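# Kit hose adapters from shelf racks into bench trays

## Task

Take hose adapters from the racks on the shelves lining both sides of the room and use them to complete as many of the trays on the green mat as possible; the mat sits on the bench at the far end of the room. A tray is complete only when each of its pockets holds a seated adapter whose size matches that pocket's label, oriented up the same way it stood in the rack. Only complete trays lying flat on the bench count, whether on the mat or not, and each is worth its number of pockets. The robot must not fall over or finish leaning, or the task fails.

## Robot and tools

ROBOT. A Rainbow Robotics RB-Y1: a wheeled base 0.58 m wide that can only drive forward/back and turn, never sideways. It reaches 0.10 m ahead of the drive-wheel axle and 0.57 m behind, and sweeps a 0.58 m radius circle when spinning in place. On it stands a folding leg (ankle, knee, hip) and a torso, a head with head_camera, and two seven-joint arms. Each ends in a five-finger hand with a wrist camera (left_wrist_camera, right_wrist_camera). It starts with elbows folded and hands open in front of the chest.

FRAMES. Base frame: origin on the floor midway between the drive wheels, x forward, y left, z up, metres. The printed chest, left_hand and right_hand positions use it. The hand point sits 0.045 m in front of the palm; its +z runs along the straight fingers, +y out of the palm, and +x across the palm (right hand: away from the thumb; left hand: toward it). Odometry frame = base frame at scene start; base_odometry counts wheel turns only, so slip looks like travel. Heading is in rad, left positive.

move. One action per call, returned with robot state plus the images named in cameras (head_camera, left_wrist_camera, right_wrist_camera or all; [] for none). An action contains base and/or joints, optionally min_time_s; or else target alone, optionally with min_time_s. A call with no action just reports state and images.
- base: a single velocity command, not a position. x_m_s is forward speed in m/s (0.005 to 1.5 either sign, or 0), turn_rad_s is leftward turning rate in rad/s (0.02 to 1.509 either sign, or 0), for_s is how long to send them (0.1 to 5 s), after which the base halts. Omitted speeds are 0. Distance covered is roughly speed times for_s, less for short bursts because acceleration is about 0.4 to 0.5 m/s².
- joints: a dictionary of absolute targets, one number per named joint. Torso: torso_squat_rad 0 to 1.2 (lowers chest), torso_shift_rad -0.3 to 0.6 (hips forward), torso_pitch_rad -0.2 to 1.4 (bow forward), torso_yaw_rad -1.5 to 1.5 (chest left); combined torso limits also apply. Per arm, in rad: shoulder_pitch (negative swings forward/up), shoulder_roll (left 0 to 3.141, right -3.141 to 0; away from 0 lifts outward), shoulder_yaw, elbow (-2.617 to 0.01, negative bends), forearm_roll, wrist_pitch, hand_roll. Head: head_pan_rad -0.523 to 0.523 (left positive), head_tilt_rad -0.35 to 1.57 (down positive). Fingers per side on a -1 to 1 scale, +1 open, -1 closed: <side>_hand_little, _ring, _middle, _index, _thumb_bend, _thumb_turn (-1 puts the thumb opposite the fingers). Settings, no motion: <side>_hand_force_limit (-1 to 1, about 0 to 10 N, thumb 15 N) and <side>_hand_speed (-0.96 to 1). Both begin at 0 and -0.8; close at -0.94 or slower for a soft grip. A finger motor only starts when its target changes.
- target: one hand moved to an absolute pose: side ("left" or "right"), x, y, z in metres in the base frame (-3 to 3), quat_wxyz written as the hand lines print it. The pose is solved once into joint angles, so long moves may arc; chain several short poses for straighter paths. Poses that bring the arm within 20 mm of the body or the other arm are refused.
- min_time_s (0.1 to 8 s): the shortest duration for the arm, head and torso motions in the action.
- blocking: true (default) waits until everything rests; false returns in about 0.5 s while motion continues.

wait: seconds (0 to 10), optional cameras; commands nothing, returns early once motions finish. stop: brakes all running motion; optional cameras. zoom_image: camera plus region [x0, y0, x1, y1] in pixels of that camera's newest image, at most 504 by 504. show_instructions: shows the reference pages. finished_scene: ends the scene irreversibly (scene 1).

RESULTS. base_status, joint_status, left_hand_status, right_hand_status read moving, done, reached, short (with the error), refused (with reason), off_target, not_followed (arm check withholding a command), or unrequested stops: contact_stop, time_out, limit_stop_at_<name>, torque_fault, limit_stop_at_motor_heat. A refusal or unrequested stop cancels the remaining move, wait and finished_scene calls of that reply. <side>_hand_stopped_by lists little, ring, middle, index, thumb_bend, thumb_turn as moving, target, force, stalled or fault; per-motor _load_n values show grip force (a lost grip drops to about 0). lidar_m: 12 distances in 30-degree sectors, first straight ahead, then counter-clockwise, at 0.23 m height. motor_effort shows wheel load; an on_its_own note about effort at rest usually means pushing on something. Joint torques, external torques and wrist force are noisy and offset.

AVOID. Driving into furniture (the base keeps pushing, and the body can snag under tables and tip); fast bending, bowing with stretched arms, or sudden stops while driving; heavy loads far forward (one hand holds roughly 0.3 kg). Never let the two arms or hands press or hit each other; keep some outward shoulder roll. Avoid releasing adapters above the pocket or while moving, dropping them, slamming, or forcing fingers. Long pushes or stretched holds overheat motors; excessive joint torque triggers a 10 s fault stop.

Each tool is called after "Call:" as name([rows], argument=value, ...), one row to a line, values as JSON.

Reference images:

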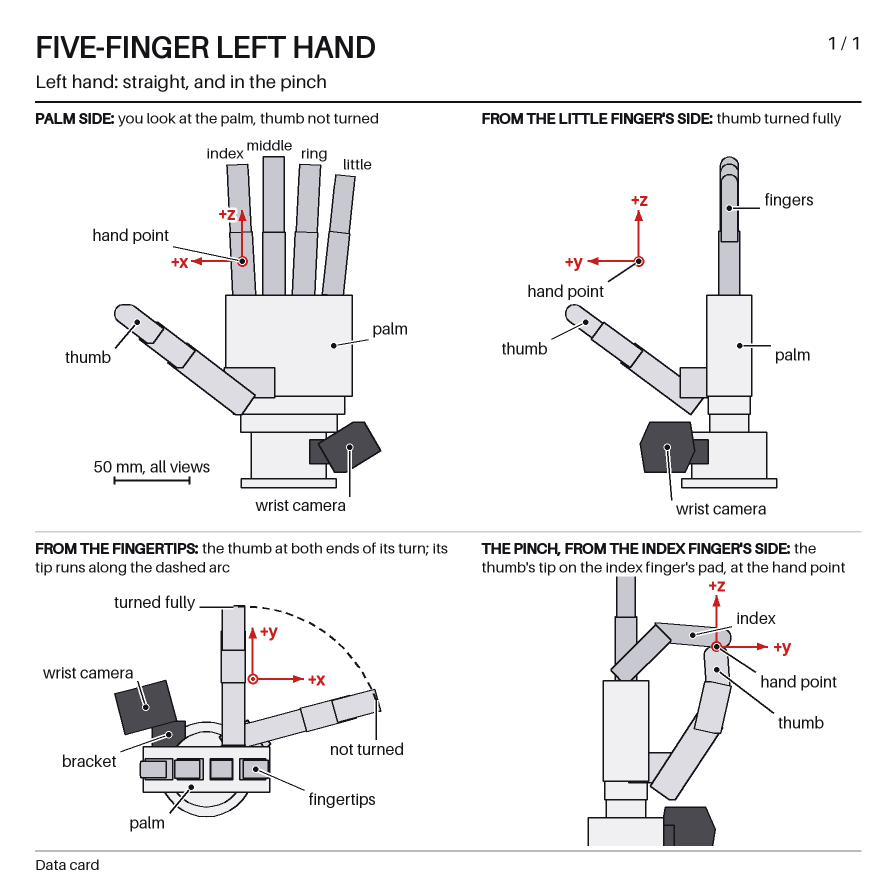

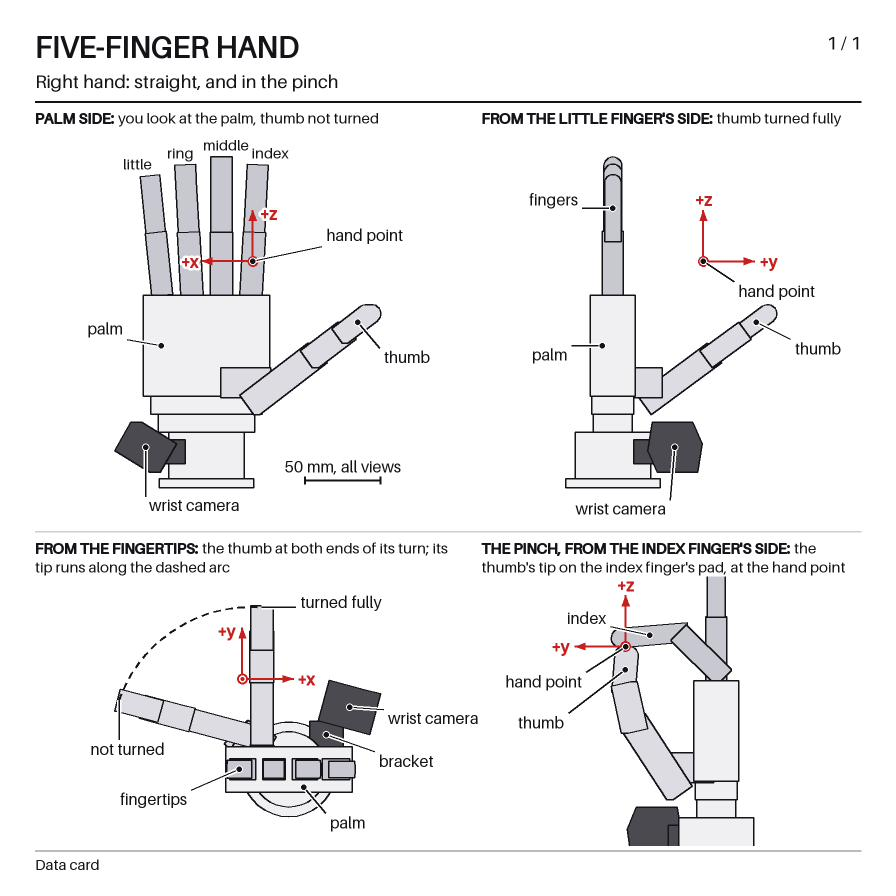

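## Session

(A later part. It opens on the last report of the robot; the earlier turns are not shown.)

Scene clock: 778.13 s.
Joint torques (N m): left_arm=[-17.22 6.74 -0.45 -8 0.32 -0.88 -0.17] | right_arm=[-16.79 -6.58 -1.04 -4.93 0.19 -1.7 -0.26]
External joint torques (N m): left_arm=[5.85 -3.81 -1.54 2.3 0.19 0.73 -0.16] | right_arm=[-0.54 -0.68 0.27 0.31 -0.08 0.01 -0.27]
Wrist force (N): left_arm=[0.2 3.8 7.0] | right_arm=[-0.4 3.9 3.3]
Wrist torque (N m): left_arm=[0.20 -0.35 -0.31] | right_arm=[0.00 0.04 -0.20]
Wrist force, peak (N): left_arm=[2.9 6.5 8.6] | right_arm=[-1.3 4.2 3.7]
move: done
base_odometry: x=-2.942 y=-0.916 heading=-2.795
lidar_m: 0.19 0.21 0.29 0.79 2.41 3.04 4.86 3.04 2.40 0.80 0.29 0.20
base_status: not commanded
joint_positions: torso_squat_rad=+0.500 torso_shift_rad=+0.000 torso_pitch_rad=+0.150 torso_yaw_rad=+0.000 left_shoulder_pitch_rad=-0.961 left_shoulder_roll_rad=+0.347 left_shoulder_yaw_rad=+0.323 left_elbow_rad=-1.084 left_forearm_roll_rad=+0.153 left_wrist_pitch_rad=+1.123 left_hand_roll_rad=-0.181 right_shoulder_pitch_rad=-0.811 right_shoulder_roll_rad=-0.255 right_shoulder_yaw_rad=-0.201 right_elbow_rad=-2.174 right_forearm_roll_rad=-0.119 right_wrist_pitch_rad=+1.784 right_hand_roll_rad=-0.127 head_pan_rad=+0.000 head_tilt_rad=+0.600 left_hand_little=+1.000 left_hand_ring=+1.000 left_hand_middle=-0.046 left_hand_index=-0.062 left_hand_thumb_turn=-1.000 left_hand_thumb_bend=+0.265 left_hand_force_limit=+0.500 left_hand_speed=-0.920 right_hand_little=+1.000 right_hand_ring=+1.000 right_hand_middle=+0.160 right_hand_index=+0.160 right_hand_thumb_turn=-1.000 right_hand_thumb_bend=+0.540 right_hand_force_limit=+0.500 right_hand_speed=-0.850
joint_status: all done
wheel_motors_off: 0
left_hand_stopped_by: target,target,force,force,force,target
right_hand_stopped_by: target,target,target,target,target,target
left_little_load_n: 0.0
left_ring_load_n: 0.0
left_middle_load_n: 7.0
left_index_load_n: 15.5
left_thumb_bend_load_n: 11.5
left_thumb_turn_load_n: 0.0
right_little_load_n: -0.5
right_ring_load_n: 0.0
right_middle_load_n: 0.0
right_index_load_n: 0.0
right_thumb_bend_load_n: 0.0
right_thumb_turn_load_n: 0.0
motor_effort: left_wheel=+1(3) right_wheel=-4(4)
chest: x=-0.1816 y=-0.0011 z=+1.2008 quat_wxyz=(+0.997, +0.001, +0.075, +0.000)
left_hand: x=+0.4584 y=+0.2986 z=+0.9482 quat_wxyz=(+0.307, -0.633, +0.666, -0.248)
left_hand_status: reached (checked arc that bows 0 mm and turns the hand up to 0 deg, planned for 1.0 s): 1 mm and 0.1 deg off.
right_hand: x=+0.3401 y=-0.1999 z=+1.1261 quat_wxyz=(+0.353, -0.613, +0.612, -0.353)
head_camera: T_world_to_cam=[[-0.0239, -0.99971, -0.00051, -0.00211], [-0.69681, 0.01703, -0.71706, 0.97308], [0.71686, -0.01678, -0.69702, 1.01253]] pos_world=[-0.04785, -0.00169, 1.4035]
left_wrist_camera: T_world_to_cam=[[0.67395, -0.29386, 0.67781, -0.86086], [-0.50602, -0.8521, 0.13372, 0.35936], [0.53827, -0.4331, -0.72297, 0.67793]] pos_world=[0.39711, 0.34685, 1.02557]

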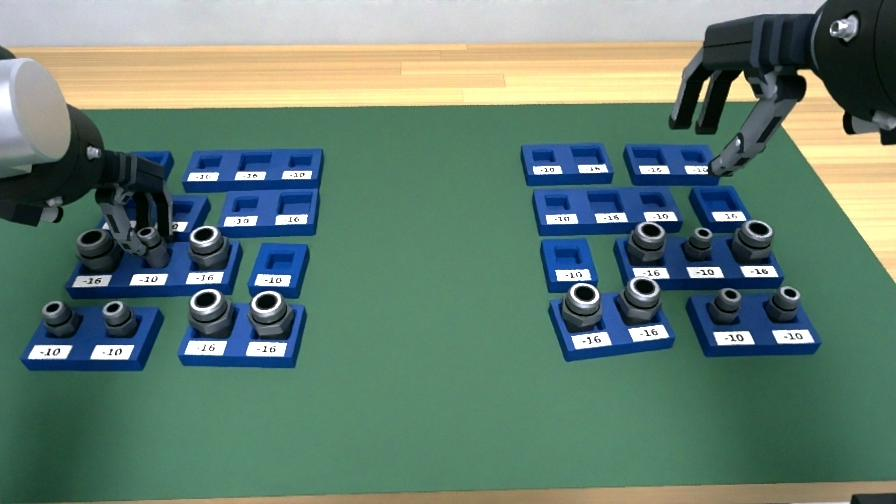

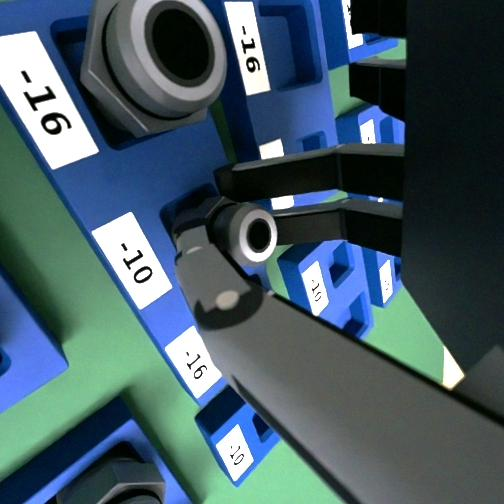

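Call:
move(target={"side": "left", "x": 0.4618, "y": 0.2998, "z": 0.953, "quat_wxyz": [0.306, -0.633, 0.667, -0.248]}, min_time_s=1)

Call:
move(target={"side": "left", "x": 0.4618, "y": 0.2998, "z": 0.946, "quat_wxyz": [0.306, -0.633, 0.667, -0.248]}, min_time_s=1, cameras=["head_camera", "left_wrist_camera"])

Call:
zoom_image(camera="head_camera", region=[100, 210, 200, 280])

Scene clock: 780.13 s.
Joint torques (N m): left_arm=[-21.57 12.04 2.56 -9.47 0.22 -1.19 -0.2] | right_arm=[-16.42 -6.61 -0.82 -5.04 0.24 -1.78 -0.26]
External joint torques (N m): left_arm=[1.74 1.35 1.47 0.83 0.09 0.42 -0.19] | right_arm=[-0.17 -0.71 0.49 0.2 -0.03 -0.07 -0.26]
Wrist force (N): left_arm=[2.6 6.6 8.3] | right_arm=[-1.0 3.2 3.3]
Wrist torque (N m): left_arm=[0.24 -0.21 -0.41] | right_arm=[-0.05 0.09 -0.23]
Wrist force, peak (N): left_arm=[2.6 6.7 8.6] | right_arm=[-1.5 3.7 5.1]
move: done
base_odometry: x=-2.942 y=-0.916 heading=-2.795
lidar_m: 0.19 0.20 0.29 0.78 2.41 3.04 4.86 3.04 2.40 0.79 0.29 0.21
base_status: not commanded
joint_positions: torso_squat_rad=+0.500 torso_shift_rad=+0.000 torso_pitch_rad=+0.150 torso_yaw_rad=+0.000 left_shoulder_pitch_rad=-0.983 left_shoulder_roll_rad=+0.356 left_shoulder_yaw_rad=+0.324 left_elbow_rad=-1.059 left_forearm_roll_rad=+0.156 left_wrist_pitch_rad=+1.123 left_hand_roll_rad=-0.184 right_shoulder_pitch_rad=-0.811 right_shoulder_roll_rad=-0.255 right_shoulder_yaw_rad=-0.201 right_elbow_rad=-2.174 right_forearm_roll_rad=-0.119 right_wrist_pitch_rad=+1.784 right_hand_roll_rad=-0.127 head_pan_rad=+0.000 head_tilt_rad=+0.600 left_hand_little=+1.000 left_hand_ring=+1.000 left_hand_middle=-0.046 left_hand_index=-0.062 left_hand_thumb_turn=-1.000 left_hand_thumb_bend=+0.265 left_hand_force_limit=+0.500 left_hand_speed=-0.920 right_hand_little=+1.000 right_hand_ring=+1.000 right_hand_middle=+0.160 right_hand_index=+0.160 right_hand_thumb_turn=-1.000 right_hand_thumb_bend=+0.540 right_hand_force_limit=+0.500 right_hand_speed=-0.850
joint_status: all done
wheel_motors_off: 0
left_hand_stopped_by: target,target,force,force,force,target
right_hand_stopped_by: target,target,target,target,target,target
left_little_load_n: 0.0
left_ring_load_n: -0.5
left_middle_load_n: 7.0
left_index_load_n: 15.5
left_thumb_bend_load_n: 12.0
left_thumb_turn_load_n: 1.0
right_little_load_n: 0.0
right_ring_load_n: 0.0
right_middle_load_n: 0.0
right_index_load_n: 0.0
right_thumb_bend_load_n: 0.0
right_thumb_turn_load_n: 0.0
motor_effort: left_wheel=-2(3) right_wheel=-3(4)
chest: x=-0.1816 y=-0.0011 z=+1.2008 quat_wxyz=(+0.997, +0.001, +0.075, +0.000)
left_hand: x=+0.4617 y=+0.2996 z=+0.9530 quat_wxyz=(+0.306, -0.633, +0.667, -0.248)
left_hand_status: reached (checked arc that bows 0 mm and turns the hand up to 0 deg, planned for 1.0 s): 0 mm and 0.0 deg off.
right_hand: x=+0.3400 y=-0.1999 z=+1.1262 quat_wxyz=(+0.353, -0.613, +0.612, -0.353)
pictures: none

Scene clock: 781.47 s.
Joint torques (N m): left_arm=[-18.94 9.28 1.08 -9.54 0.16 -1.56 -0.27] | right_arm=[-16.73 -6.74 -0.9 -4.9 0.16 -1.6 -0.17]
External joint torques (N m): left_arm=[4.34 -1.39 0.01 0.8 0.03 0.04 -0.26] | right_arm=[-0.49 -0.84 0.4 0.34 -0.11 0.11 -0.17]
Wrist force (N): left_arm=[1.6 6.1 8.2] | right_arm=[-0.4 3.5 3.8]
Wrist torque (N m): left_arm=[0.22 -0.26 -0.39] | right_arm=[-0.05 -0.04 -0.17]
Wrist force, peak (N): left_arm=[2.3 6.6 8.6] | right_arm=[-1.3 4.2 4.3]
move: done
base_odometry: x=-2.942 y=-0.916 heading=-2.795
lidar_m: 0.19 0.20 0.28 0.79 2.40 3.05 4.87 3.03 2.39 0.80 0.29 0.20
base_status: not commanded
joint_positions: torso_squat_rad=+0.500 torso_shift_rad=+0.000 torso_pitch_rad=+0.150 torso_yaw_rad=+0.000 left_shoulder_pitch_rad=-0.977 left_shoulder_roll_rad=+0.353 left_shoulder_yaw_rad=+0.324 left_elbow_rad=-1.046 left_forearm_roll_rad=+0.156 left_wrist_pitch_rad=+1.104 left_hand_roll_rad=-0.187 right_shoulder_pitch_rad=-0.811 right_shoulder_roll_rad=-0.255 right_shoulder_yaw_rad=-0.201 right_elbow_rad=-2.174 right_forearm_roll_rad=-0.119 right_wrist_pitch_rad=+1.784 right_hand_roll_rad=-0.127 head_pan_rad=+0.000 head_tilt_rad=+0.600 left_hand_little=+1.000 left_hand_ring=+1.000 left_hand_middle=-0.046 left_hand_index=-0.062 left_hand_thumb_turn=-1.000 left_hand_thumb_bend=+0.265 left_hand_force_limit=+0.500 left_hand_speed=-0.920 right_hand_little=+1.000 right_hand_ring=+1.000 right_hand_middle=+0.160 right_hand_index=+0.160 right_hand_thumb_turn=-1.000 right_hand_thumb_bend=+0.540 right_hand_force_limit=+0.500 right_hand_speed=-0.850
joint_status: all done
wheel_motors_off: 0
left_hand_stopped_by: target,target,force,force,force,target
right_hand_stopped_by: target,target,target,target,target,target
left_little_load_n: 0.0
left_ring_load_n: 0.0
left_middle_load_n: 6.5
left_index_load_n: 15.5
left_thumb_bend_load_n: 12.0
left_thumb_turn_load_n: 1.0
right_little_load_n: 0.0
right_ring_load_n: 0.0
right_middle_load_n: 0.0
right_index_load_n: 0.0
right_thumb_bend_load_n: 0.0
right_thumb_turn_load_n: 0.0
motor_effort: left_wheel=-1(4) right_wheel=-4(4)
chest: x=-0.1817 y=-0.0011 z=+1.2008 quat_wxyz=(+0.997, +0.001, +0.075, +0.000)
left_hand: x=+0.4618 y=+0.3000 z=+0.9467 quat_wxyz=(+0.306, -0.633, +0.667, -0.248)
left_hand_status: reached (checked arc that bows 0 mm and turns the hand up to 0 deg, planned for 1.0 s): 1 mm and 0.1 deg off.
right_hand: x=+0.3400 y=-0.1999 z=+1.1262 quat_wxyz=(+0.353, -0.613, +0.612, -0.353)
head_camera: T_world_to_cam=[[-0.0239, -0.99971, -0.00051, -0.00211], [-0.69681, 0.01703, -0.71706, 0.97308], [0.71686, -0.01678, -0.69702, 1.01253]] pos_world=[-0.04785, -0.00169, 1.4035]
left_wrist_camera: T_world_to_cam=[[0.67456, -0.29409, 0.67712, -0.8614], [-0.50625, -0.85186, 0.13435, 0.36199], [0.53729, -0.43342, -0.72351, 0.67676]] pos_world=[0.40071, 0.34835, 1.02427]

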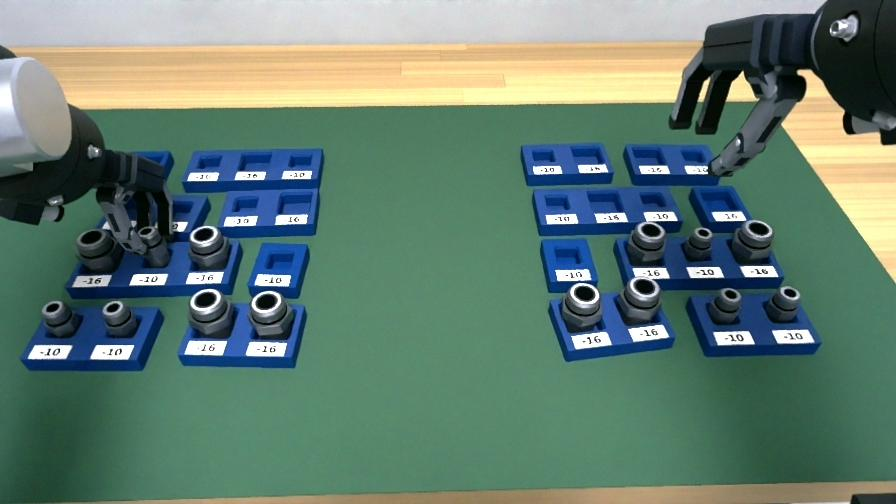

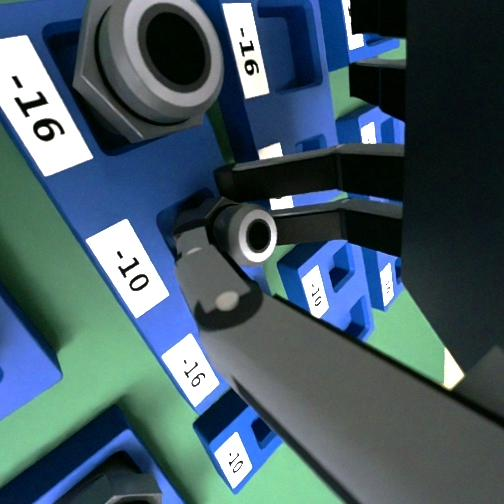

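Scaled by 5.040 from the camera's image (finer frame: 1280x720).

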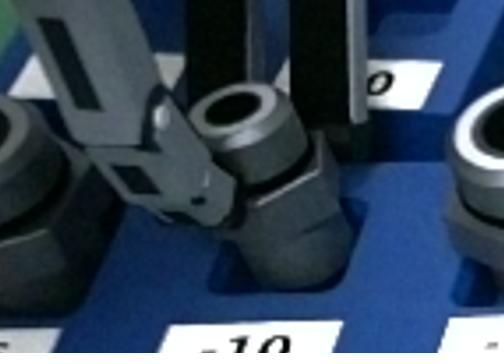

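Call:
move(target={"side": "left", "x": 0.463, "y": 0.3015, "z": 0.949, "quat_wxyz": [0.306, -0.633, 0.667, -0.248]}, min_time_s=0.8)

Call:
move(target={"side": "left", "x": 0.463, "y": 0.3015, "z": 0.943, "quat_wxyz": [0.306, -0.633, 0.667, -0.248]}, min_time_s=1, cameras=["head_camera", "left_wrist_camera"])

Call:
zoom_image(camera="head_camera", region=[100, 210, 200, 280])

Scene clock: 783.73 s.
Joint torques (N m): left_arm=[-21.75 12.09 3.02 -9.65 0.52 -1.26 -0.39] | right_arm=[-16.25 -6.63 -0.95 -4.85 0.31 -1.7 -0.14]
External joint torques (N m): left_arm=[1.61 1.33 1.95 0.68 0.38 0.34 -0.38] | right_arm=[-0.01 -0.73 0.36 0.39 0.03 0.01 -0.15]
Wrist force (N): left_arm=[3.0 6.5 8.2] | right_arm=[-0.7 3.0 3.3]
Wrist torque (N m): left_arm=[0.24 -0.29 -0.39] | right_arm=[-0.12 0.05 -0.20]
Wrist force, peak (N): left_arm=[3.0 6.6 8.4] | right_arm=[-1.9 4.1 4.3]
move: done
base_odometry: x=-2.942 y=-0.916 heading=-2.795
lidar_m: 0.19 0.20 0.28 0.79 2.40 3.04 4.86 3.06 2.39 0.80 0.29 0.20
base_status: not commanded
joint_positions: torso_squat_rad=+0.500 torso_shift_rad=+0.000 torso_pitch_rad=+0.150 torso_yaw_rad=+0.000 left_shoulder_pitch_rad=-0.986 left_shoulder_roll_rad=+0.359 left_shoulder_yaw_rad=+0.326 left_elbow_rad=-1.036 left_forearm_roll_rad=+0.159 left_wrist_pitch_rad=+1.104 left_hand_roll_rad=-0.190 right_shoulder_pitch_rad=-0.811 right_shoulder_roll_rad=-0.255 right_shoulder_yaw_rad=-0.201 right_elbow_rad=-2.174 right_forearm_roll_rad=-0.119 right_wrist_pitch_rad=+1.784 right_hand_roll_rad=-0.127 head_pan_rad=+0.000 head_tilt_rad=+0.600 left_hand_little=+1.000 left_hand_ring=+1.000 left_hand_middle=-0.046 left_hand_index=-0.062 left_hand_thumb_turn=-1.000 left_hand_thumb_bend=+0.264 left_hand_force_limit=+0.500 left_hand_speed=-0.920 right_hand_little=+1.000 right_hand_ring=+1.000 right_hand_middle=+0.160 right_hand_index=+0.160 right_hand_thumb_turn=-1.000 right_hand_thumb_bend=+0.540 right_hand_force_limit=+0.500 right_hand_speed=-0.850
joint_status: all done
wheel_motors_off: 0
left_hand_stopped_by: target,target,force,force,force,target
right_hand_stopped_by: target,target,target,target,target,target
left_little_load_n: 0.0
left_ring_load_n: 0.0
left_middle_load_n: 7.0
left_index_load_n: 15.5
left_thumb_bend_load_n: 12.0
left_thumb_turn_load_n: 1.0
right_little_load_n: 0.0
right_ring_load_n: 0.0
right_middle_load_n: 0.0
right_index_load_n: 0.5
right_thumb_bend_load_n: 0.0
right_thumb_turn_load_n: 0.0
motor_effort: left_wheel=-1(4) right_wheel=-4(5)
chest: x=-0.1817 y=-0.0011 z=+1.2008 quat_wxyz=(+0.997, +0.001, +0.075, +0.000)
left_hand: x=+0.4630 y=+0.3014 z=+0.9490 quat_wxyz=(+0.306, -0.633, +0.667, -0.248)
left_hand_status: reached (checked arc that bows 0 mm and turns the hand up to 0 deg, planned for 0.8 s): 0 mm and 0.0 deg off.
right_hand: x=+0.3400 y=-0.1999 z=+1.1262 quat_wxyz=(+0.353, -0.613, +0.612, -0.353)
pictures: none

Scene clock: 785.07 s.
Joint torques (N m): left_arm=[-19.06 9.95 0.86 -9.77 0.25 -1.87 -0.18] | right_arm=[-16.84 -6.56 -1.07 -5.02 0.24 -1.61 -0.27]
External joint torques (N m): left_arm=[4.26 -0.79 -0.2 0.6 0.11 -0.27 -0.17] | right_arm=[-0.6 -0.66 0.23 0.22 -0.03 0.1 -0.28]
Wrist force (N): left_arm=[2.6 6.8 7.4] | right_arm=[-1.2 3.5 3.9]
Wrist torque (N m): left_arm=[0.23 -0.25 -0.41] | right_arm=[-0.08 0.08 -0.19]
Wrist force, peak (N): left_arm=[3.1 7.0 8.1] | right_arm=[-1.8 3.6 4.7]
move: done
base_odometry: x=-2.942 y=-0.916 heading=-2.795
lidar_m: 0.19 0.19 0.28 0.80 2.41 3.05 4.85 3.04 2.41 0.80 0.29 0.21
base_status: not commanded
joint_positions: torso_squat_rad=+0.500 torso_shift_rad=+0.000 torso_pitch_rad=+0.150 torso_yaw_rad=+0.000 left_shoulder_pitch_rad=-0.980 left_shoulder_roll_rad=+0.356 left_shoulder_yaw_rad=+0.325 left_elbow_rad=-1.026 left_forearm_roll_rad=+0.159 left_wrist_pitch_rad=+1.088 left_hand_roll_rad=-0.192 right_shoulder_pitch_rad=-0.811 right_shoulder_roll_rad=-0.255 right_shoulder_yaw_rad=-0.201 right_elbow_rad=-2.174 right_forearm_roll_rad=-0.119 right_wrist_pitch_rad=+1.784 right_hand_roll_rad=-0.127 head_pan_rad=+0.000 head_tilt_rad=+0.600 left_hand_little=+1.000 left_hand_ring=+1.000 left_hand_middle=-0.046 left_hand_index=-0.062 left_hand_thumb_turn=-1.000 left_hand_thumb_bend=+0.265 left_hand_force_limit=+0.500 left_hand_speed=-0.920 right_hand_little=+1.000 right_hand_ring=+1.000 right_hand_middle=+0.160 right_hand_index=+0.160 right_hand_thumb_turn=-1.000 right_hand_thumb_bend=+0.540 right_hand_force_limit=+0.500 right_hand_speed=-0.850
joint_status: all done
wheel_motors_off: 0
left_hand_stopped_by: target,target,force,force,force,target
right_hand_stopped_by: target,target,target,target,target,target
left_little_load_n: 0.0
left_ring_load_n: -0.5
left_middle_load_n: 6.5
left_index_load_n: 15.5
left_thumb_bend_load_n: 11.5
left_thumb_turn_load_n: 1.0
right_little_load_n: 0.0
right_ring_load_n: 0.0
right_middle_load_n: 0.0
right_index_load_n: 0.0
right_thumb_bend_load_n: 0.0
right_thumb_turn_load_n: 0.0
motor_effort: left_wheel=-3(3) right_wheel=-4(5)
chest: x=-0.1817 y=-0.0011 z=+1.2008 quat_wxyz=(+0.997, +0.001, +0.075, +0.000)
left_hand: x=+0.4630 y=+0.3016 z=+0.9436 quat_wxyz=(+0.306, -0.633, +0.667, -0.248)
left_hand_status: reached (checked arc that bows 0 mm and turns the hand up to 0 deg, planned for 1.0 s): 1 mm and 0.1 deg off.
right_hand: x=+0.3400 y=-0.1999 z=+1.1262 quat_wxyz=(+0.353, -0.613, +0.612, -0.353)
head_camera: T_world_to_cam=[[-0.0239, -0.99971, -0.00051, -0.00211], [-0.69681, 0.01703, -0.71706, 0.97308], [0.71686, -0.01678, -0.69702, 1.01253]] pos_world=[-0.04785, -0.00169, 1.4035]
left_wrist_camera: T_world_to_cam=[[0.6747, -0.29408, 0.67697, -0.8595], [-0.50628, -0.85181, 0.13455, 0.36418], [0.53709, -0.43351, -0.7236, 0.6747]] pos_world=[0.40191, 0.34995, 1.02108]

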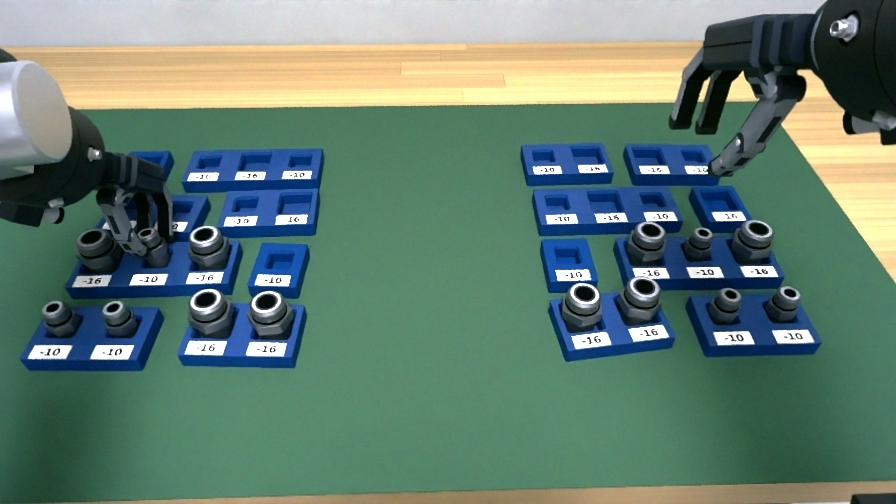

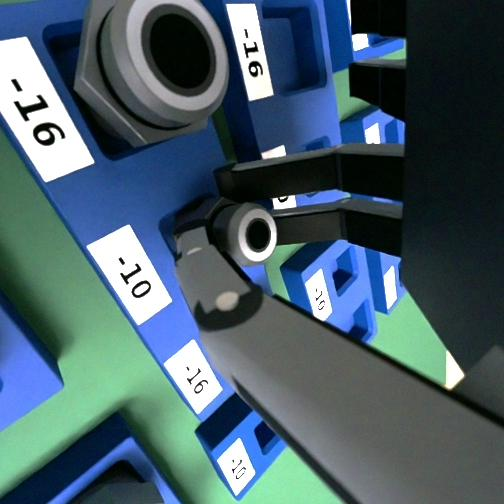

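Scaled by 5.040 from the camera's image (finer frame: 1280x720).

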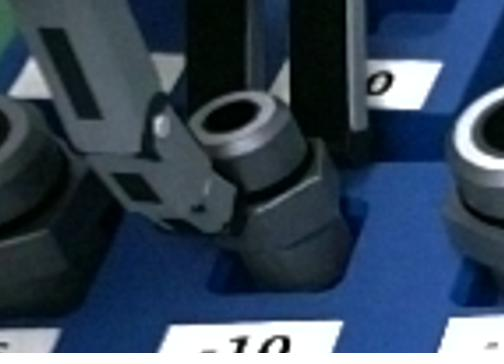

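Call:
move(target={"side": "left", "x": 0.4635, "y": 0.3017, "z": 0.939, "quat_wxyz": [0.306, -0.633, 0.667, -0.248]}, min_time_s=1, cameras=["head_camera"])

Call:
zoom_image(camera="head_camera", region=[100, 210, 200, 280])

Scene clock: 786.53 s.
Joint torques (N m): left_arm=[-18.63 9.75 1.32 -9.68 0.33 -2.07 -0.29] | right_arm=[-16.55 -6.67 -0.98 -4.89 0.24 -1.85 -0.12]
External joint torques (N m): left_arm=[4.7 -1 0.27 0.71 0.19 -0.47 -0.28] | right_arm=[-0.31 -0.77 0.33 0.35 -0.03 -0.14 -0.12]
Wrist force (N): left_arm=[2.8 6.8 3.9] | right_arm=[-0.6 4.2 3.8]
Wrist torque (N m): left_arm=[0.14 -0.32 -0.37] | right_arm=[0.07 0.00 -0.12]
Wrist force, peak (N): left_arm=[3.1 7.2 8.2] | right_arm=[-1.1 4.3 4.3]
move: done
base_odometry: x=-2.942 y=-0.916 heading=-2.795
lidar_m: 0.19 0.20 0.27 0.80 2.41 3.04 4.87 3.04 2.41 0.81 0.29 0.20
base_status: not commanded
joint_positions: torso_squat_rad=+0.500 torso_shift_rad=+0.000 torso_pitch_rad=+0.150 torso_yaw_rad=+0.000 left_shoulder_pitch_rad=-0.979 left_shoulder_roll_rad=+0.355 left_shoulder_yaw_rad=+0.325 left_elbow_rad=-1.012 left_forearm_roll_rad=+0.160 left_wrist_pitch_rad=+1.073 left_hand_roll_rad=-0.194 right_shoulder_pitch_rad=-0.811 right_shoulder_roll_rad=-0.255 right_shoulder_yaw_rad=-0.201 right_elbow_rad=-2.174 right_forearm_roll_rad=-0.119 right_wrist_pitch_rad=+1.784 right_hand_roll_rad=-0.127 head_pan_rad=+0.000 head_tilt_rad=+0.600 left_hand_little=+1.000 left_hand_ring=+1.000 left_hand_middle=-0.046 left_hand_index=-0.062 left_hand_thumb_turn=-1.000 left_hand_thumb_bend=+0.265 left_hand_force_limit=+0.500 left_hand_speed=-0.920 right_hand_little=+1.000 right_hand_ring=+1.000 right_hand_middle=+0.160 right_hand_index=+0.160 right_hand_thumb_turn=-1.000 right_hand_thumb_bend=+0.540 right_hand_force_limit=+0.500 right_hand_speed=-0.850
joint_status: all done
wheel_motors_off: 0
left_hand_stopped_by: target,target,force,force,force,target
right_hand_stopped_by: target,target,target,target,target,target
left_little_load_n: 0.0
left_ring_load_n: 0.0
left_middle_load_n: 5.5
left_index_load_n: 14.5
left_thumb_bend_load_n: 12.5
left_thumb_turn_load_n: 0.5
right_little_load_n: 0.0
right_ring_load_n: 0.0
right_middle_load_n: 0.0
right_index_load_n: 0.0
right_thumb_bend_load_n: 0.0
right_thumb_turn_load_n: 0.0
motor_effort: left_wheel=-1(3) right_wheel=-3(4)
chest: x=-0.1817 y=-0.0011 z=+1.2008 quat_wxyz=(+0.997, +0.001, +0.075, +0.000)
left_hand: x=+0.4636 y=+0.3019 z=+0.9397 quat_wxyz=(+0.306, -0.633, +0.667, -0.248)
left_hand_status: reached (checked arc that bows 0 mm and turns the hand up to 0 deg, planned for 1.0 s): 1 mm and 0.1 deg off.
right_hand: x=+0.3400 y=-0.1999 z=+1.1262 quat_wxyz=(+0.353, -0.613, +0.612, -0.353)
head_camera: T_world_to_cam=[[-0.0239, -0.99971, -0.00051, -0.00211], [-0.69681, 0.01703, -0.71706, 0.97301], [0.71686, -0.01678, -0.69702, 1.01261]] pos_world=[-0.04795, -0.00169, 1.4035]

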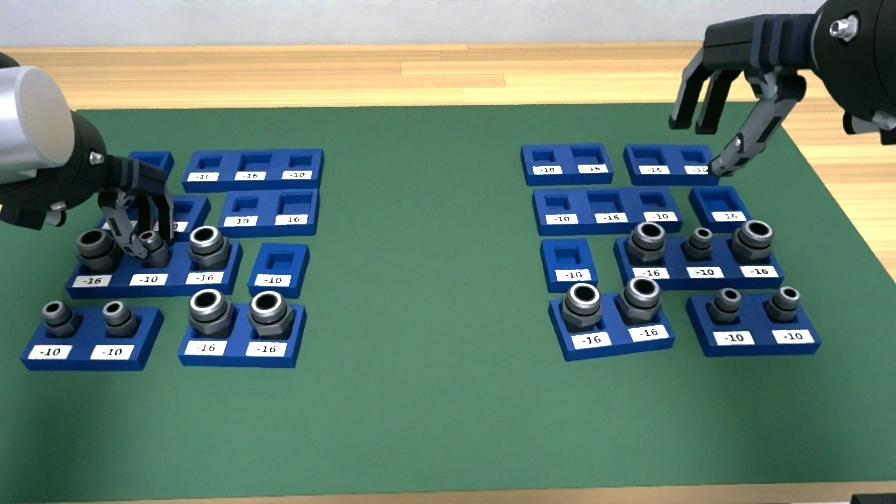

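Scaled by 5.040 from the camera's image (finer frame: 1280x720).

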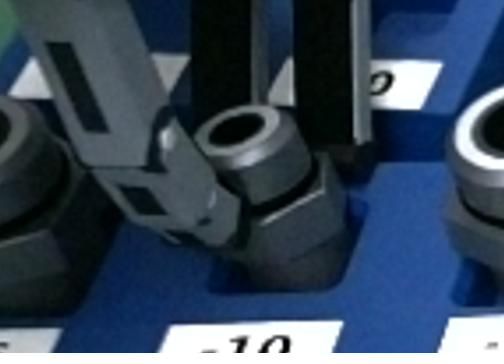

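Call:
zoom_image(camera="head_camera", region=[70, 285, 170, 355])

Call:
zoom_image(camera="head_camera", region=[650, 210, 750, 280])

Scaled by 5.040 from the camera's image (finer frame: 1280x720).

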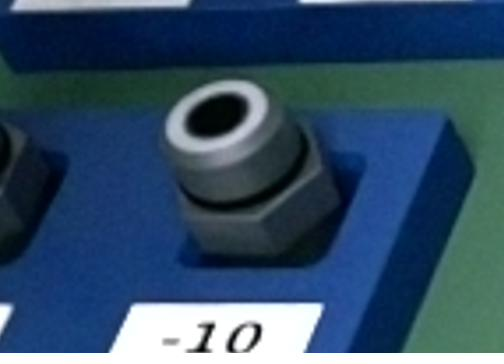

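Scaled by 5.040 from the camera's image (finer frame: 1280x720).

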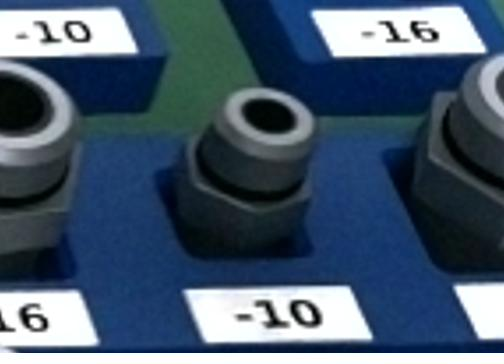

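Call:
move(target={"side":"left","x":0.463,"y":0.3019,"z":0.938,"quat_wxyz":[0.306,-0.633,0.667,-0.248]}, min_time_s=1, cameras=["head_camera","left_wrist_camera"])

Call:
zoom_image(camera="head_camera", region=[170, 240, 270, 310])

Scene clock: 790.33 s.
Joint torques (N m): left_arm=[-16.46 9 1.68 -9.96 -0.01 -1.6 -0.27] | right_arm=[-16.84 -6.57 -0.84 -4.81 0.21 -1.72 -0.13]
External joint torques (N m): left_arm=[6.86 -1.74 0.63 0.43 -0.15 0 -0.26] | right_arm=[-0.59 -0.67 0.46 0.43 -0.06 -0.01 -0.14]
Wrist force (N): left_arm=[2.9 4.1 1.1] | right_arm=[-1.4 3.7 3.6]
Wrist torque (N m): left_arm=[0.17 -0.35 -0.33] | right_arm=[-0.05 0.12 -0.21]
Wrist force, peak (N): left_arm=[3.2 7.6 5.1] | right_arm=[-2.0 4.4 4.5]
move: done
base_odometry: x=-2.942 y=-0.916 heading=-2.795
lidar_m: 0.19 0.19 0.29 0.79 2.42 3.04 4.86 3.05 2.40 0.80 0.29 0.20
base_status: not commanded
joint_positions: torso_squat_rad=+0.500 torso_shift_rad=+0.000 torso_pitch_rad=+0.150 torso_yaw_rad=+0.000 left_shoulder_pitch_rad=-0.978 left_shoulder_roll_rad=+0.355 left_shoulder_yaw_rad=+0.325 left_elbow_rad=-1.012 left_forearm_roll_rad=+0.160 left_wrist_pitch_rad=+1.071 left_hand_roll_rad=-0.195 right_shoulder_pitch_rad=-0.811 right_shoulder_roll_rad=-0.255 right_shoulder_yaw_rad=-0.201 right_elbow_rad=-2.174 right_forearm_roll_rad=-0.119 right_wrist_pitch_rad=+1.784 right_hand_roll_rad=-0.127 head_pan_rad=+0.000 head_tilt_rad=+0.600 left_hand_little=+1.000 left_hand_ring=+1.000 left_hand_middle=-0.047 left_hand_index=-0.062 left_hand_thumb_turn=-1.000 left_hand_thumb_bend=+0.265 left_hand_force_limit=+0.500 left_hand_speed=-0.920 right_hand_little=+1.000 right_hand_ring=+1.000 right_hand_middle=+0.160 right_hand_index=+0.160 right_hand_thumb_turn=-1.000 right_hand_thumb_bend=+0.540 right_hand_force_limit=+0.500 right_hand_speed=-0.850
joint_status: all done
wheel_motors_off: 0
left_hand_stopped_by: target,target,force,force,force,target
right_hand_stopped_by: target,target,target,target,target,target
left_little_load_n: -0.5
left_ring_load_n: 0.0
left_middle_load_n: 5.0
left_index_load_n: 14.0
left_thumb_bend_load_n: 12.5
left_thumb_turn_load_n: 0.5
right_little_load_n: 0.0
right_ring_load_n: 0.0
right_middle_load_n: 0.0
right_index_load_n: -0.5
right_thumb_bend_load_n: 0.0
right_thumb_turn_load_n: 0.0
motor_effort: left_wheel=-2(4) right_wheel=-4(4)
chest: x=-0.1817 y=-0.0011 z=+1.2008 quat_wxyz=(+0.997, +0.001, +0.075, +0.000)
left_hand: x=+0.4634 y=+0.3020 z=+0.9390 quat_wxyz=(+0.307, -0.633, +0.667, -0.248)
left_hand_status: reached (checked arc that bows 0 mm and turns the hand up to 0 deg, planned for 1.0 s): 1 mm and 0.1 deg off.
right_hand: x=+0.3400 y=-0.1999 z=+1.1262 quat_wxyz=(+0.353, -0.613, +0.612, -0.353)
head_camera: T_world_to_cam=[[-0.0239, -0.99971, -0.00052, -0.00211], [-0.69671, 0.01703, -0.71715, 0.97315], [0.71696, -0.01678, -0.69691, 1.01247]] pos_world=[-0.04795, -0.00169, 1.40351]
left_wrist_camera: T_world_to_cam=[[0.67416, -0.29426, 0.67744, -0.85672], [-0.5065, -0.85175, 0.13406, 0.36591], [0.53756, -0.4335, -0.72326, 0.67079]] pos_world=[0.40231, 0.35035, 1.01647]

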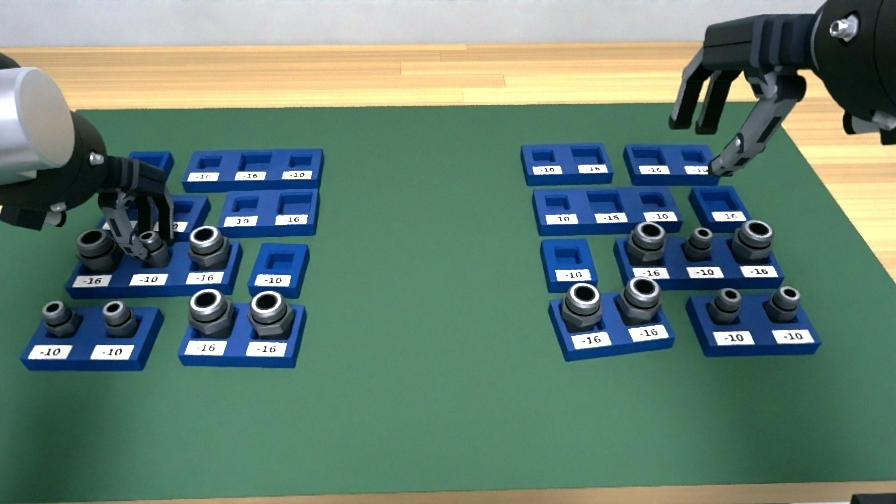

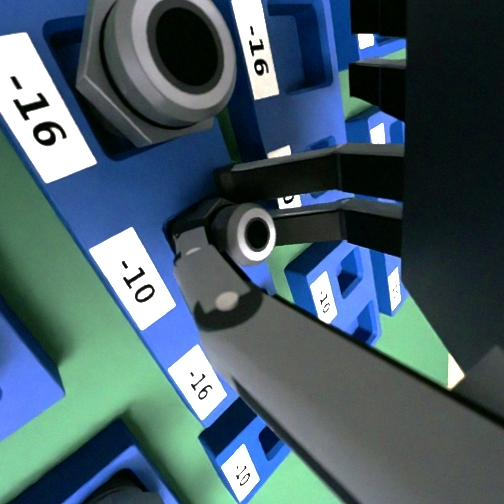

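Scaled by 5.040 from the camera's image (finer frame: 1280x720).

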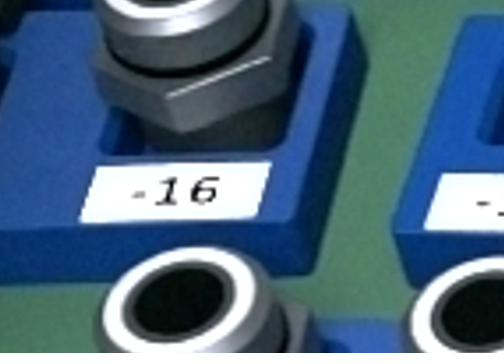

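Call:
move(target={"side":"left","x":0.463,"y":0.3019,"z":0.936,"quat_wxyz":[0.306,-0.633,0.667,-0.248]}, min_time_s=1, cameras=["head_camera"])

Call:
zoom_image(camera="head_camera", region=[100, 220, 200, 290])

Scene clock: 791.90 s.
Joint torques (N m): left_arm=[-14.27 7.93 1.14 -6.18 0.11 -0.98 -0.21] | right_arm=[-16.78 -6.38 -1.09 -4.91 0.34 -1.73 -0.14]
External joint torques (N m): left_arm=[9.05 -2.81 0.09 4.22 -0.03 0.63 -0.2] | right_arm=[-0.53 -0.48 0.22 0.33 0.07 -0.02 -0.15]
Wrist force (N): left_arm=[2.8 1.7 -1.0] | right_arm=[-1.1 3.6 4.2]
Wrist torque (N m): left_arm=[0.25 -0.38 -0.30] | right_arm=[-0.12 0.07 -0.18]
Wrist force, peak (N): left_arm=[3.1 4.8 2.4] | right_arm=[-1.2 4.2 4.7]
move: done
base_odometry: x=-2.942 y=-0.916 heading=-2.795
lidar_m: 0.19 0.21 0.29 0.79 2.41 3.05 4.87 3.05 2.41 0.79 0.29 0.21
base_status: not commanded
joint_positions: torso_squat_rad=+0.500 torso_shift_rad=+0.000 torso_pitch_rad=+0.150 torso_yaw_rad=+0.000 left_shoulder_pitch_rad=-0.976 left_shoulder_roll_rad=+0.354 left_shoulder_yaw_rad=+0.325 left_elbow_rad=-1.009 left_forearm_roll_rad=+0.161 left_wrist_pitch_rad=+1.065 left_hand_roll_rad=-0.195 right_shoulder_pitch_rad=-0.811 right_shoulder_roll_rad=-0.255 right_shoulder_yaw_rad=-0.201 right_elbow_rad=-2.174 right_forearm_roll_rad=-0.119 right_wrist_pitch_rad=+1.784 right_hand_roll_rad=-0.127 head_pan_rad=+0.000 head_tilt_rad=+0.600 left_hand_little=+1.000 left_hand_ring=+1.000 left_hand_middle=-0.047 left_hand_index=-0.062 left_hand_thumb_turn=-1.000 left_hand_thumb_bend=+0.265 left_hand_force_limit=+0.500 left_hand_speed=-0.920 right_hand_little=+1.000 right_hand_ring=+1.000 right_hand_middle=+0.160 right_hand_index=+0.160 right_hand_thumb_turn=-1.000 right_hand_thumb_bend=+0.540 right_hand_force_limit=+0.500 right_hand_speed=-0.850
joint_status: all done
wheel_motors_off: 0
left_hand_stopped_by: target,target,force,force,force,target
right_hand_stopped_by: target,target,target,target,target,target
left_little_load_n: 0.0
left_ring_load_n: 0.0
left_middle_load_n: 3.0
left_index_load_n: 12.5
left_thumb_bend_load_n: 13.0
left_thumb_turn_load_n: 1.0
right_little_load_n: 0.0
right_ring_load_n: 0.0
right_middle_load_n: 0.0
right_index_load_n: 0.0
right_thumb_bend_load_n: 0.0
right_thumb_turn_load_n: 0.5
motor_effort: left_wheel=+0(3) right_wheel=-3(4)
chest: x=-0.1819 y=-0.0011 z=+1.2008 quat_wxyz=(+0.997, +0.001, +0.075, +0.000)
left_hand: x=+0.4638 y=+0.3021 z=+0.9379 quat_wxyz=(+0.307, -0.632, +0.666, -0.249)
left_hand_status: reached (checked arc that bows 0 mm and turns the hand up to 0 deg, planned for 1.0 s): 2 mm and 0.2 deg off.
right_hand: x=+0.3399 y=-0.1999 z=+1.1263 quat_wxyz=(+0.353, -0.613, +0.612, -0.353)
head_camera: T_world_to_cam=[[-0.02391, -0.99971, -0.00052, -0.0021], [-0.6966, 0.01703, -0.71725, 0.97316], [0.71706, -0.01678, -0.69681, 1.01248]] pos_world=[-0.04815, -0.00169, 1.40351]

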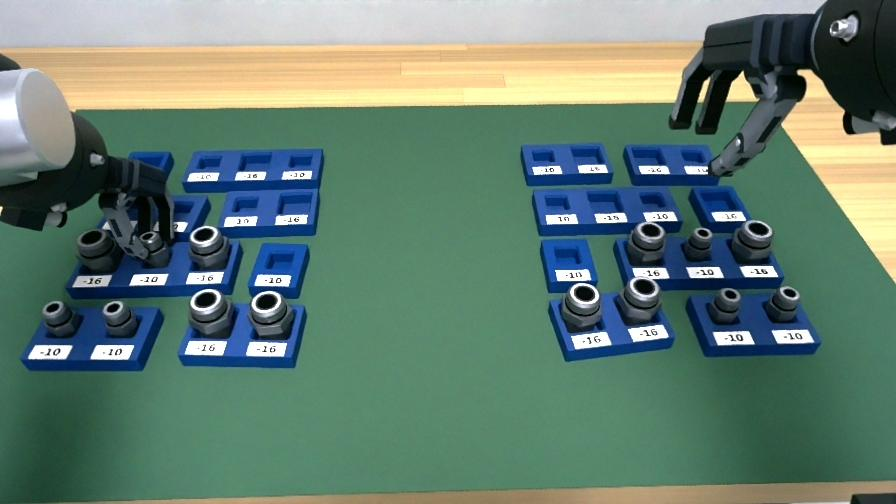

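Scaled by 5.040 from the camera's image (finer frame: 1280x720).

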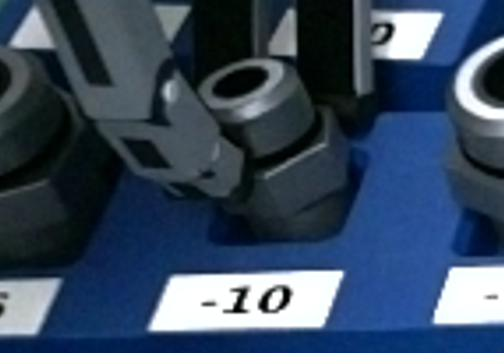

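Call:
move(joints={"left_hand_speed":-0.85,"left_hand_index":0.18,"left_hand_middle":0.18,"left_hand_thumb_bend":0.56}, cameras=["head_camera"])

Call:
zoom_image(camera="head_camera", region=[100, 220, 200, 290])

Scene clock: 794.10 s.
Joint torques (N m): left_arm=[-14.54 7.63 0.45 -5.65 0.23 -0.57 -0.38] | right_arm=[-16.61 -6.53 -0.73 -4.96 0.25 -1.67 -0.08]
External joint torques (N m): left_arm=[8.78 -3.12 -0.59 4.75 0.09 1.03 -0.37] | right_arm=[-0.36 -0.64 0.57 0.27 -0.02 0.04 -0.09]
Wrist force (N): left_arm=[1.8 -0.5 -6.0] | right_arm=[-1.3 3.7 4.1]
Wrist torque (N m): left_arm=[0.32 -0.54 -0.28] | right_arm=[-0.07 0.12 -0.25]
Wrist force, peak (N): left_arm=[1.4 -0.7 -11.3] | right_arm=[-1.7 3.7 4.7]
move: off_target
base_odometry: x=-2.942 y=-0.916 heading=-2.795
lidar_m: 0.19 0.20 0.29 0.80 2.42 3.04 4.86 3.05 2.42 0.80 0.28 0.21
base_status: not commanded
joint_positions: torso_squat_rad=+0.500 torso_shift_rad=+0.000 torso_pitch_rad=+0.149 torso_yaw_rad=+0.000 left_shoulder_pitch_rad=-0.976 left_shoulder_roll_rad=+0.354 left_shoulder_yaw_rad=+0.325 left_elbow_rad=-1.009 left_forearm_roll_rad=+0.161 left_wrist_pitch_rad=+1.065 left_hand_roll_rad=-0.195 right_shoulder_pitch_rad=-0.811 right_shoulder_roll_rad=-0.255 right_shoulder_yaw_rad=-0.201 right_elbow_rad=-2.174 right_forearm_roll_rad=-0.119 right_wrist_pitch_rad=+1.784 right_hand_roll_rad=-0.127 head_pan_rad=+0.000 head_tilt_rad=+0.600 left_hand_little=+1.000 left_hand_ring=+1.000 left_hand_middle=+0.056 left_hand_index=+0.180 left_hand_thumb_turn=-1.000 left_hand_thumb_bend=+0.560 left_hand_force_limit=+0.500 left_hand_speed=-0.850 right_hand_little=+1.000 right_hand_ring=+1.000 right_hand_middle=+0.160 right_hand_index=+0.160 right_hand_thumb_turn=-1.000 right_hand_thumb_bend=+0.540 right_hand_force_limit=+0.500 right_hand_speed=-0.850
joint_status: left_hand_middle off_target (ended at +0.056, target +0.180); the others done
wheel_motors_off: 0
left_hand_stopped_by: target,target,stalled,target,target,target
right_hand_stopped_by: target,target,target,target,target,target
left_little_load_n: 0.0
left_ring_load_n: 0.0
left_middle_load_n: -15.5
left_index_load_n: 0.0
left_thumb_bend_load_n: 0.0
left_thumb_turn_load_n: 0.0
right_little_load_n: 0.0
right_ring_load_n: 0.0
right_middle_load_n: 0.0
right_index_load_n: 0.0
right_thumb_bend_load_n: 0.5
right_thumb_turn_load_n: 0.0
motor_effort: left_wheel=+1(4) right_wheel=-3(4)
chest: x=-0.1821 y=-0.0012 z=+1.2008 quat_wxyz=(+0.997, +0.001, +0.075, +0.000)
left_hand: x=+0.4637 y=+0.3021 z=+0.9383 quat_wxyz=(+0.307, -0.632, +0.666, -0.249)
right_hand: x=+0.3397 y=-0.2000 z=+1.1265 quat_wxyz=(+0.354, -0.613, +0.612, -0.353)
head_camera: T_world_to_cam=[[-0.0239, -0.99971, -0.00067, -0.0019], [-0.6963, 0.01713, -0.71755, 0.97345], [0.71735, -0.01668, -0.69651, 1.01235]] pos_world=[-0.04845, -0.00169, 1.40361]

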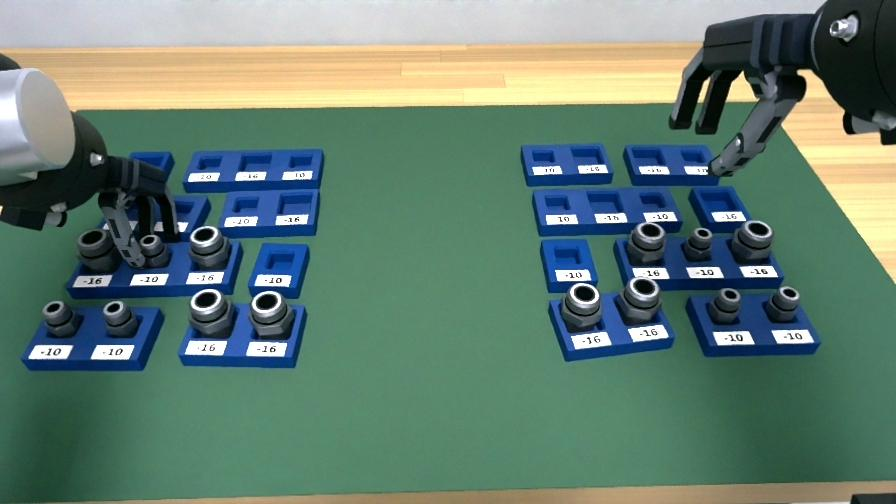

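Scaled by 5.040 from the camera's image (finer frame: 1280x720).

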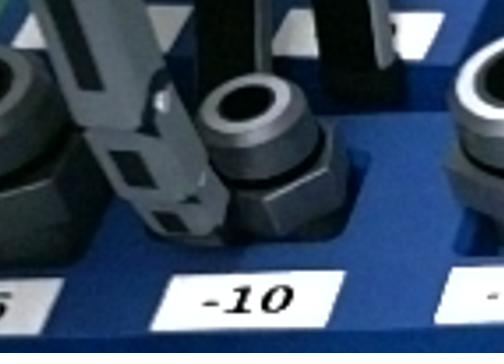

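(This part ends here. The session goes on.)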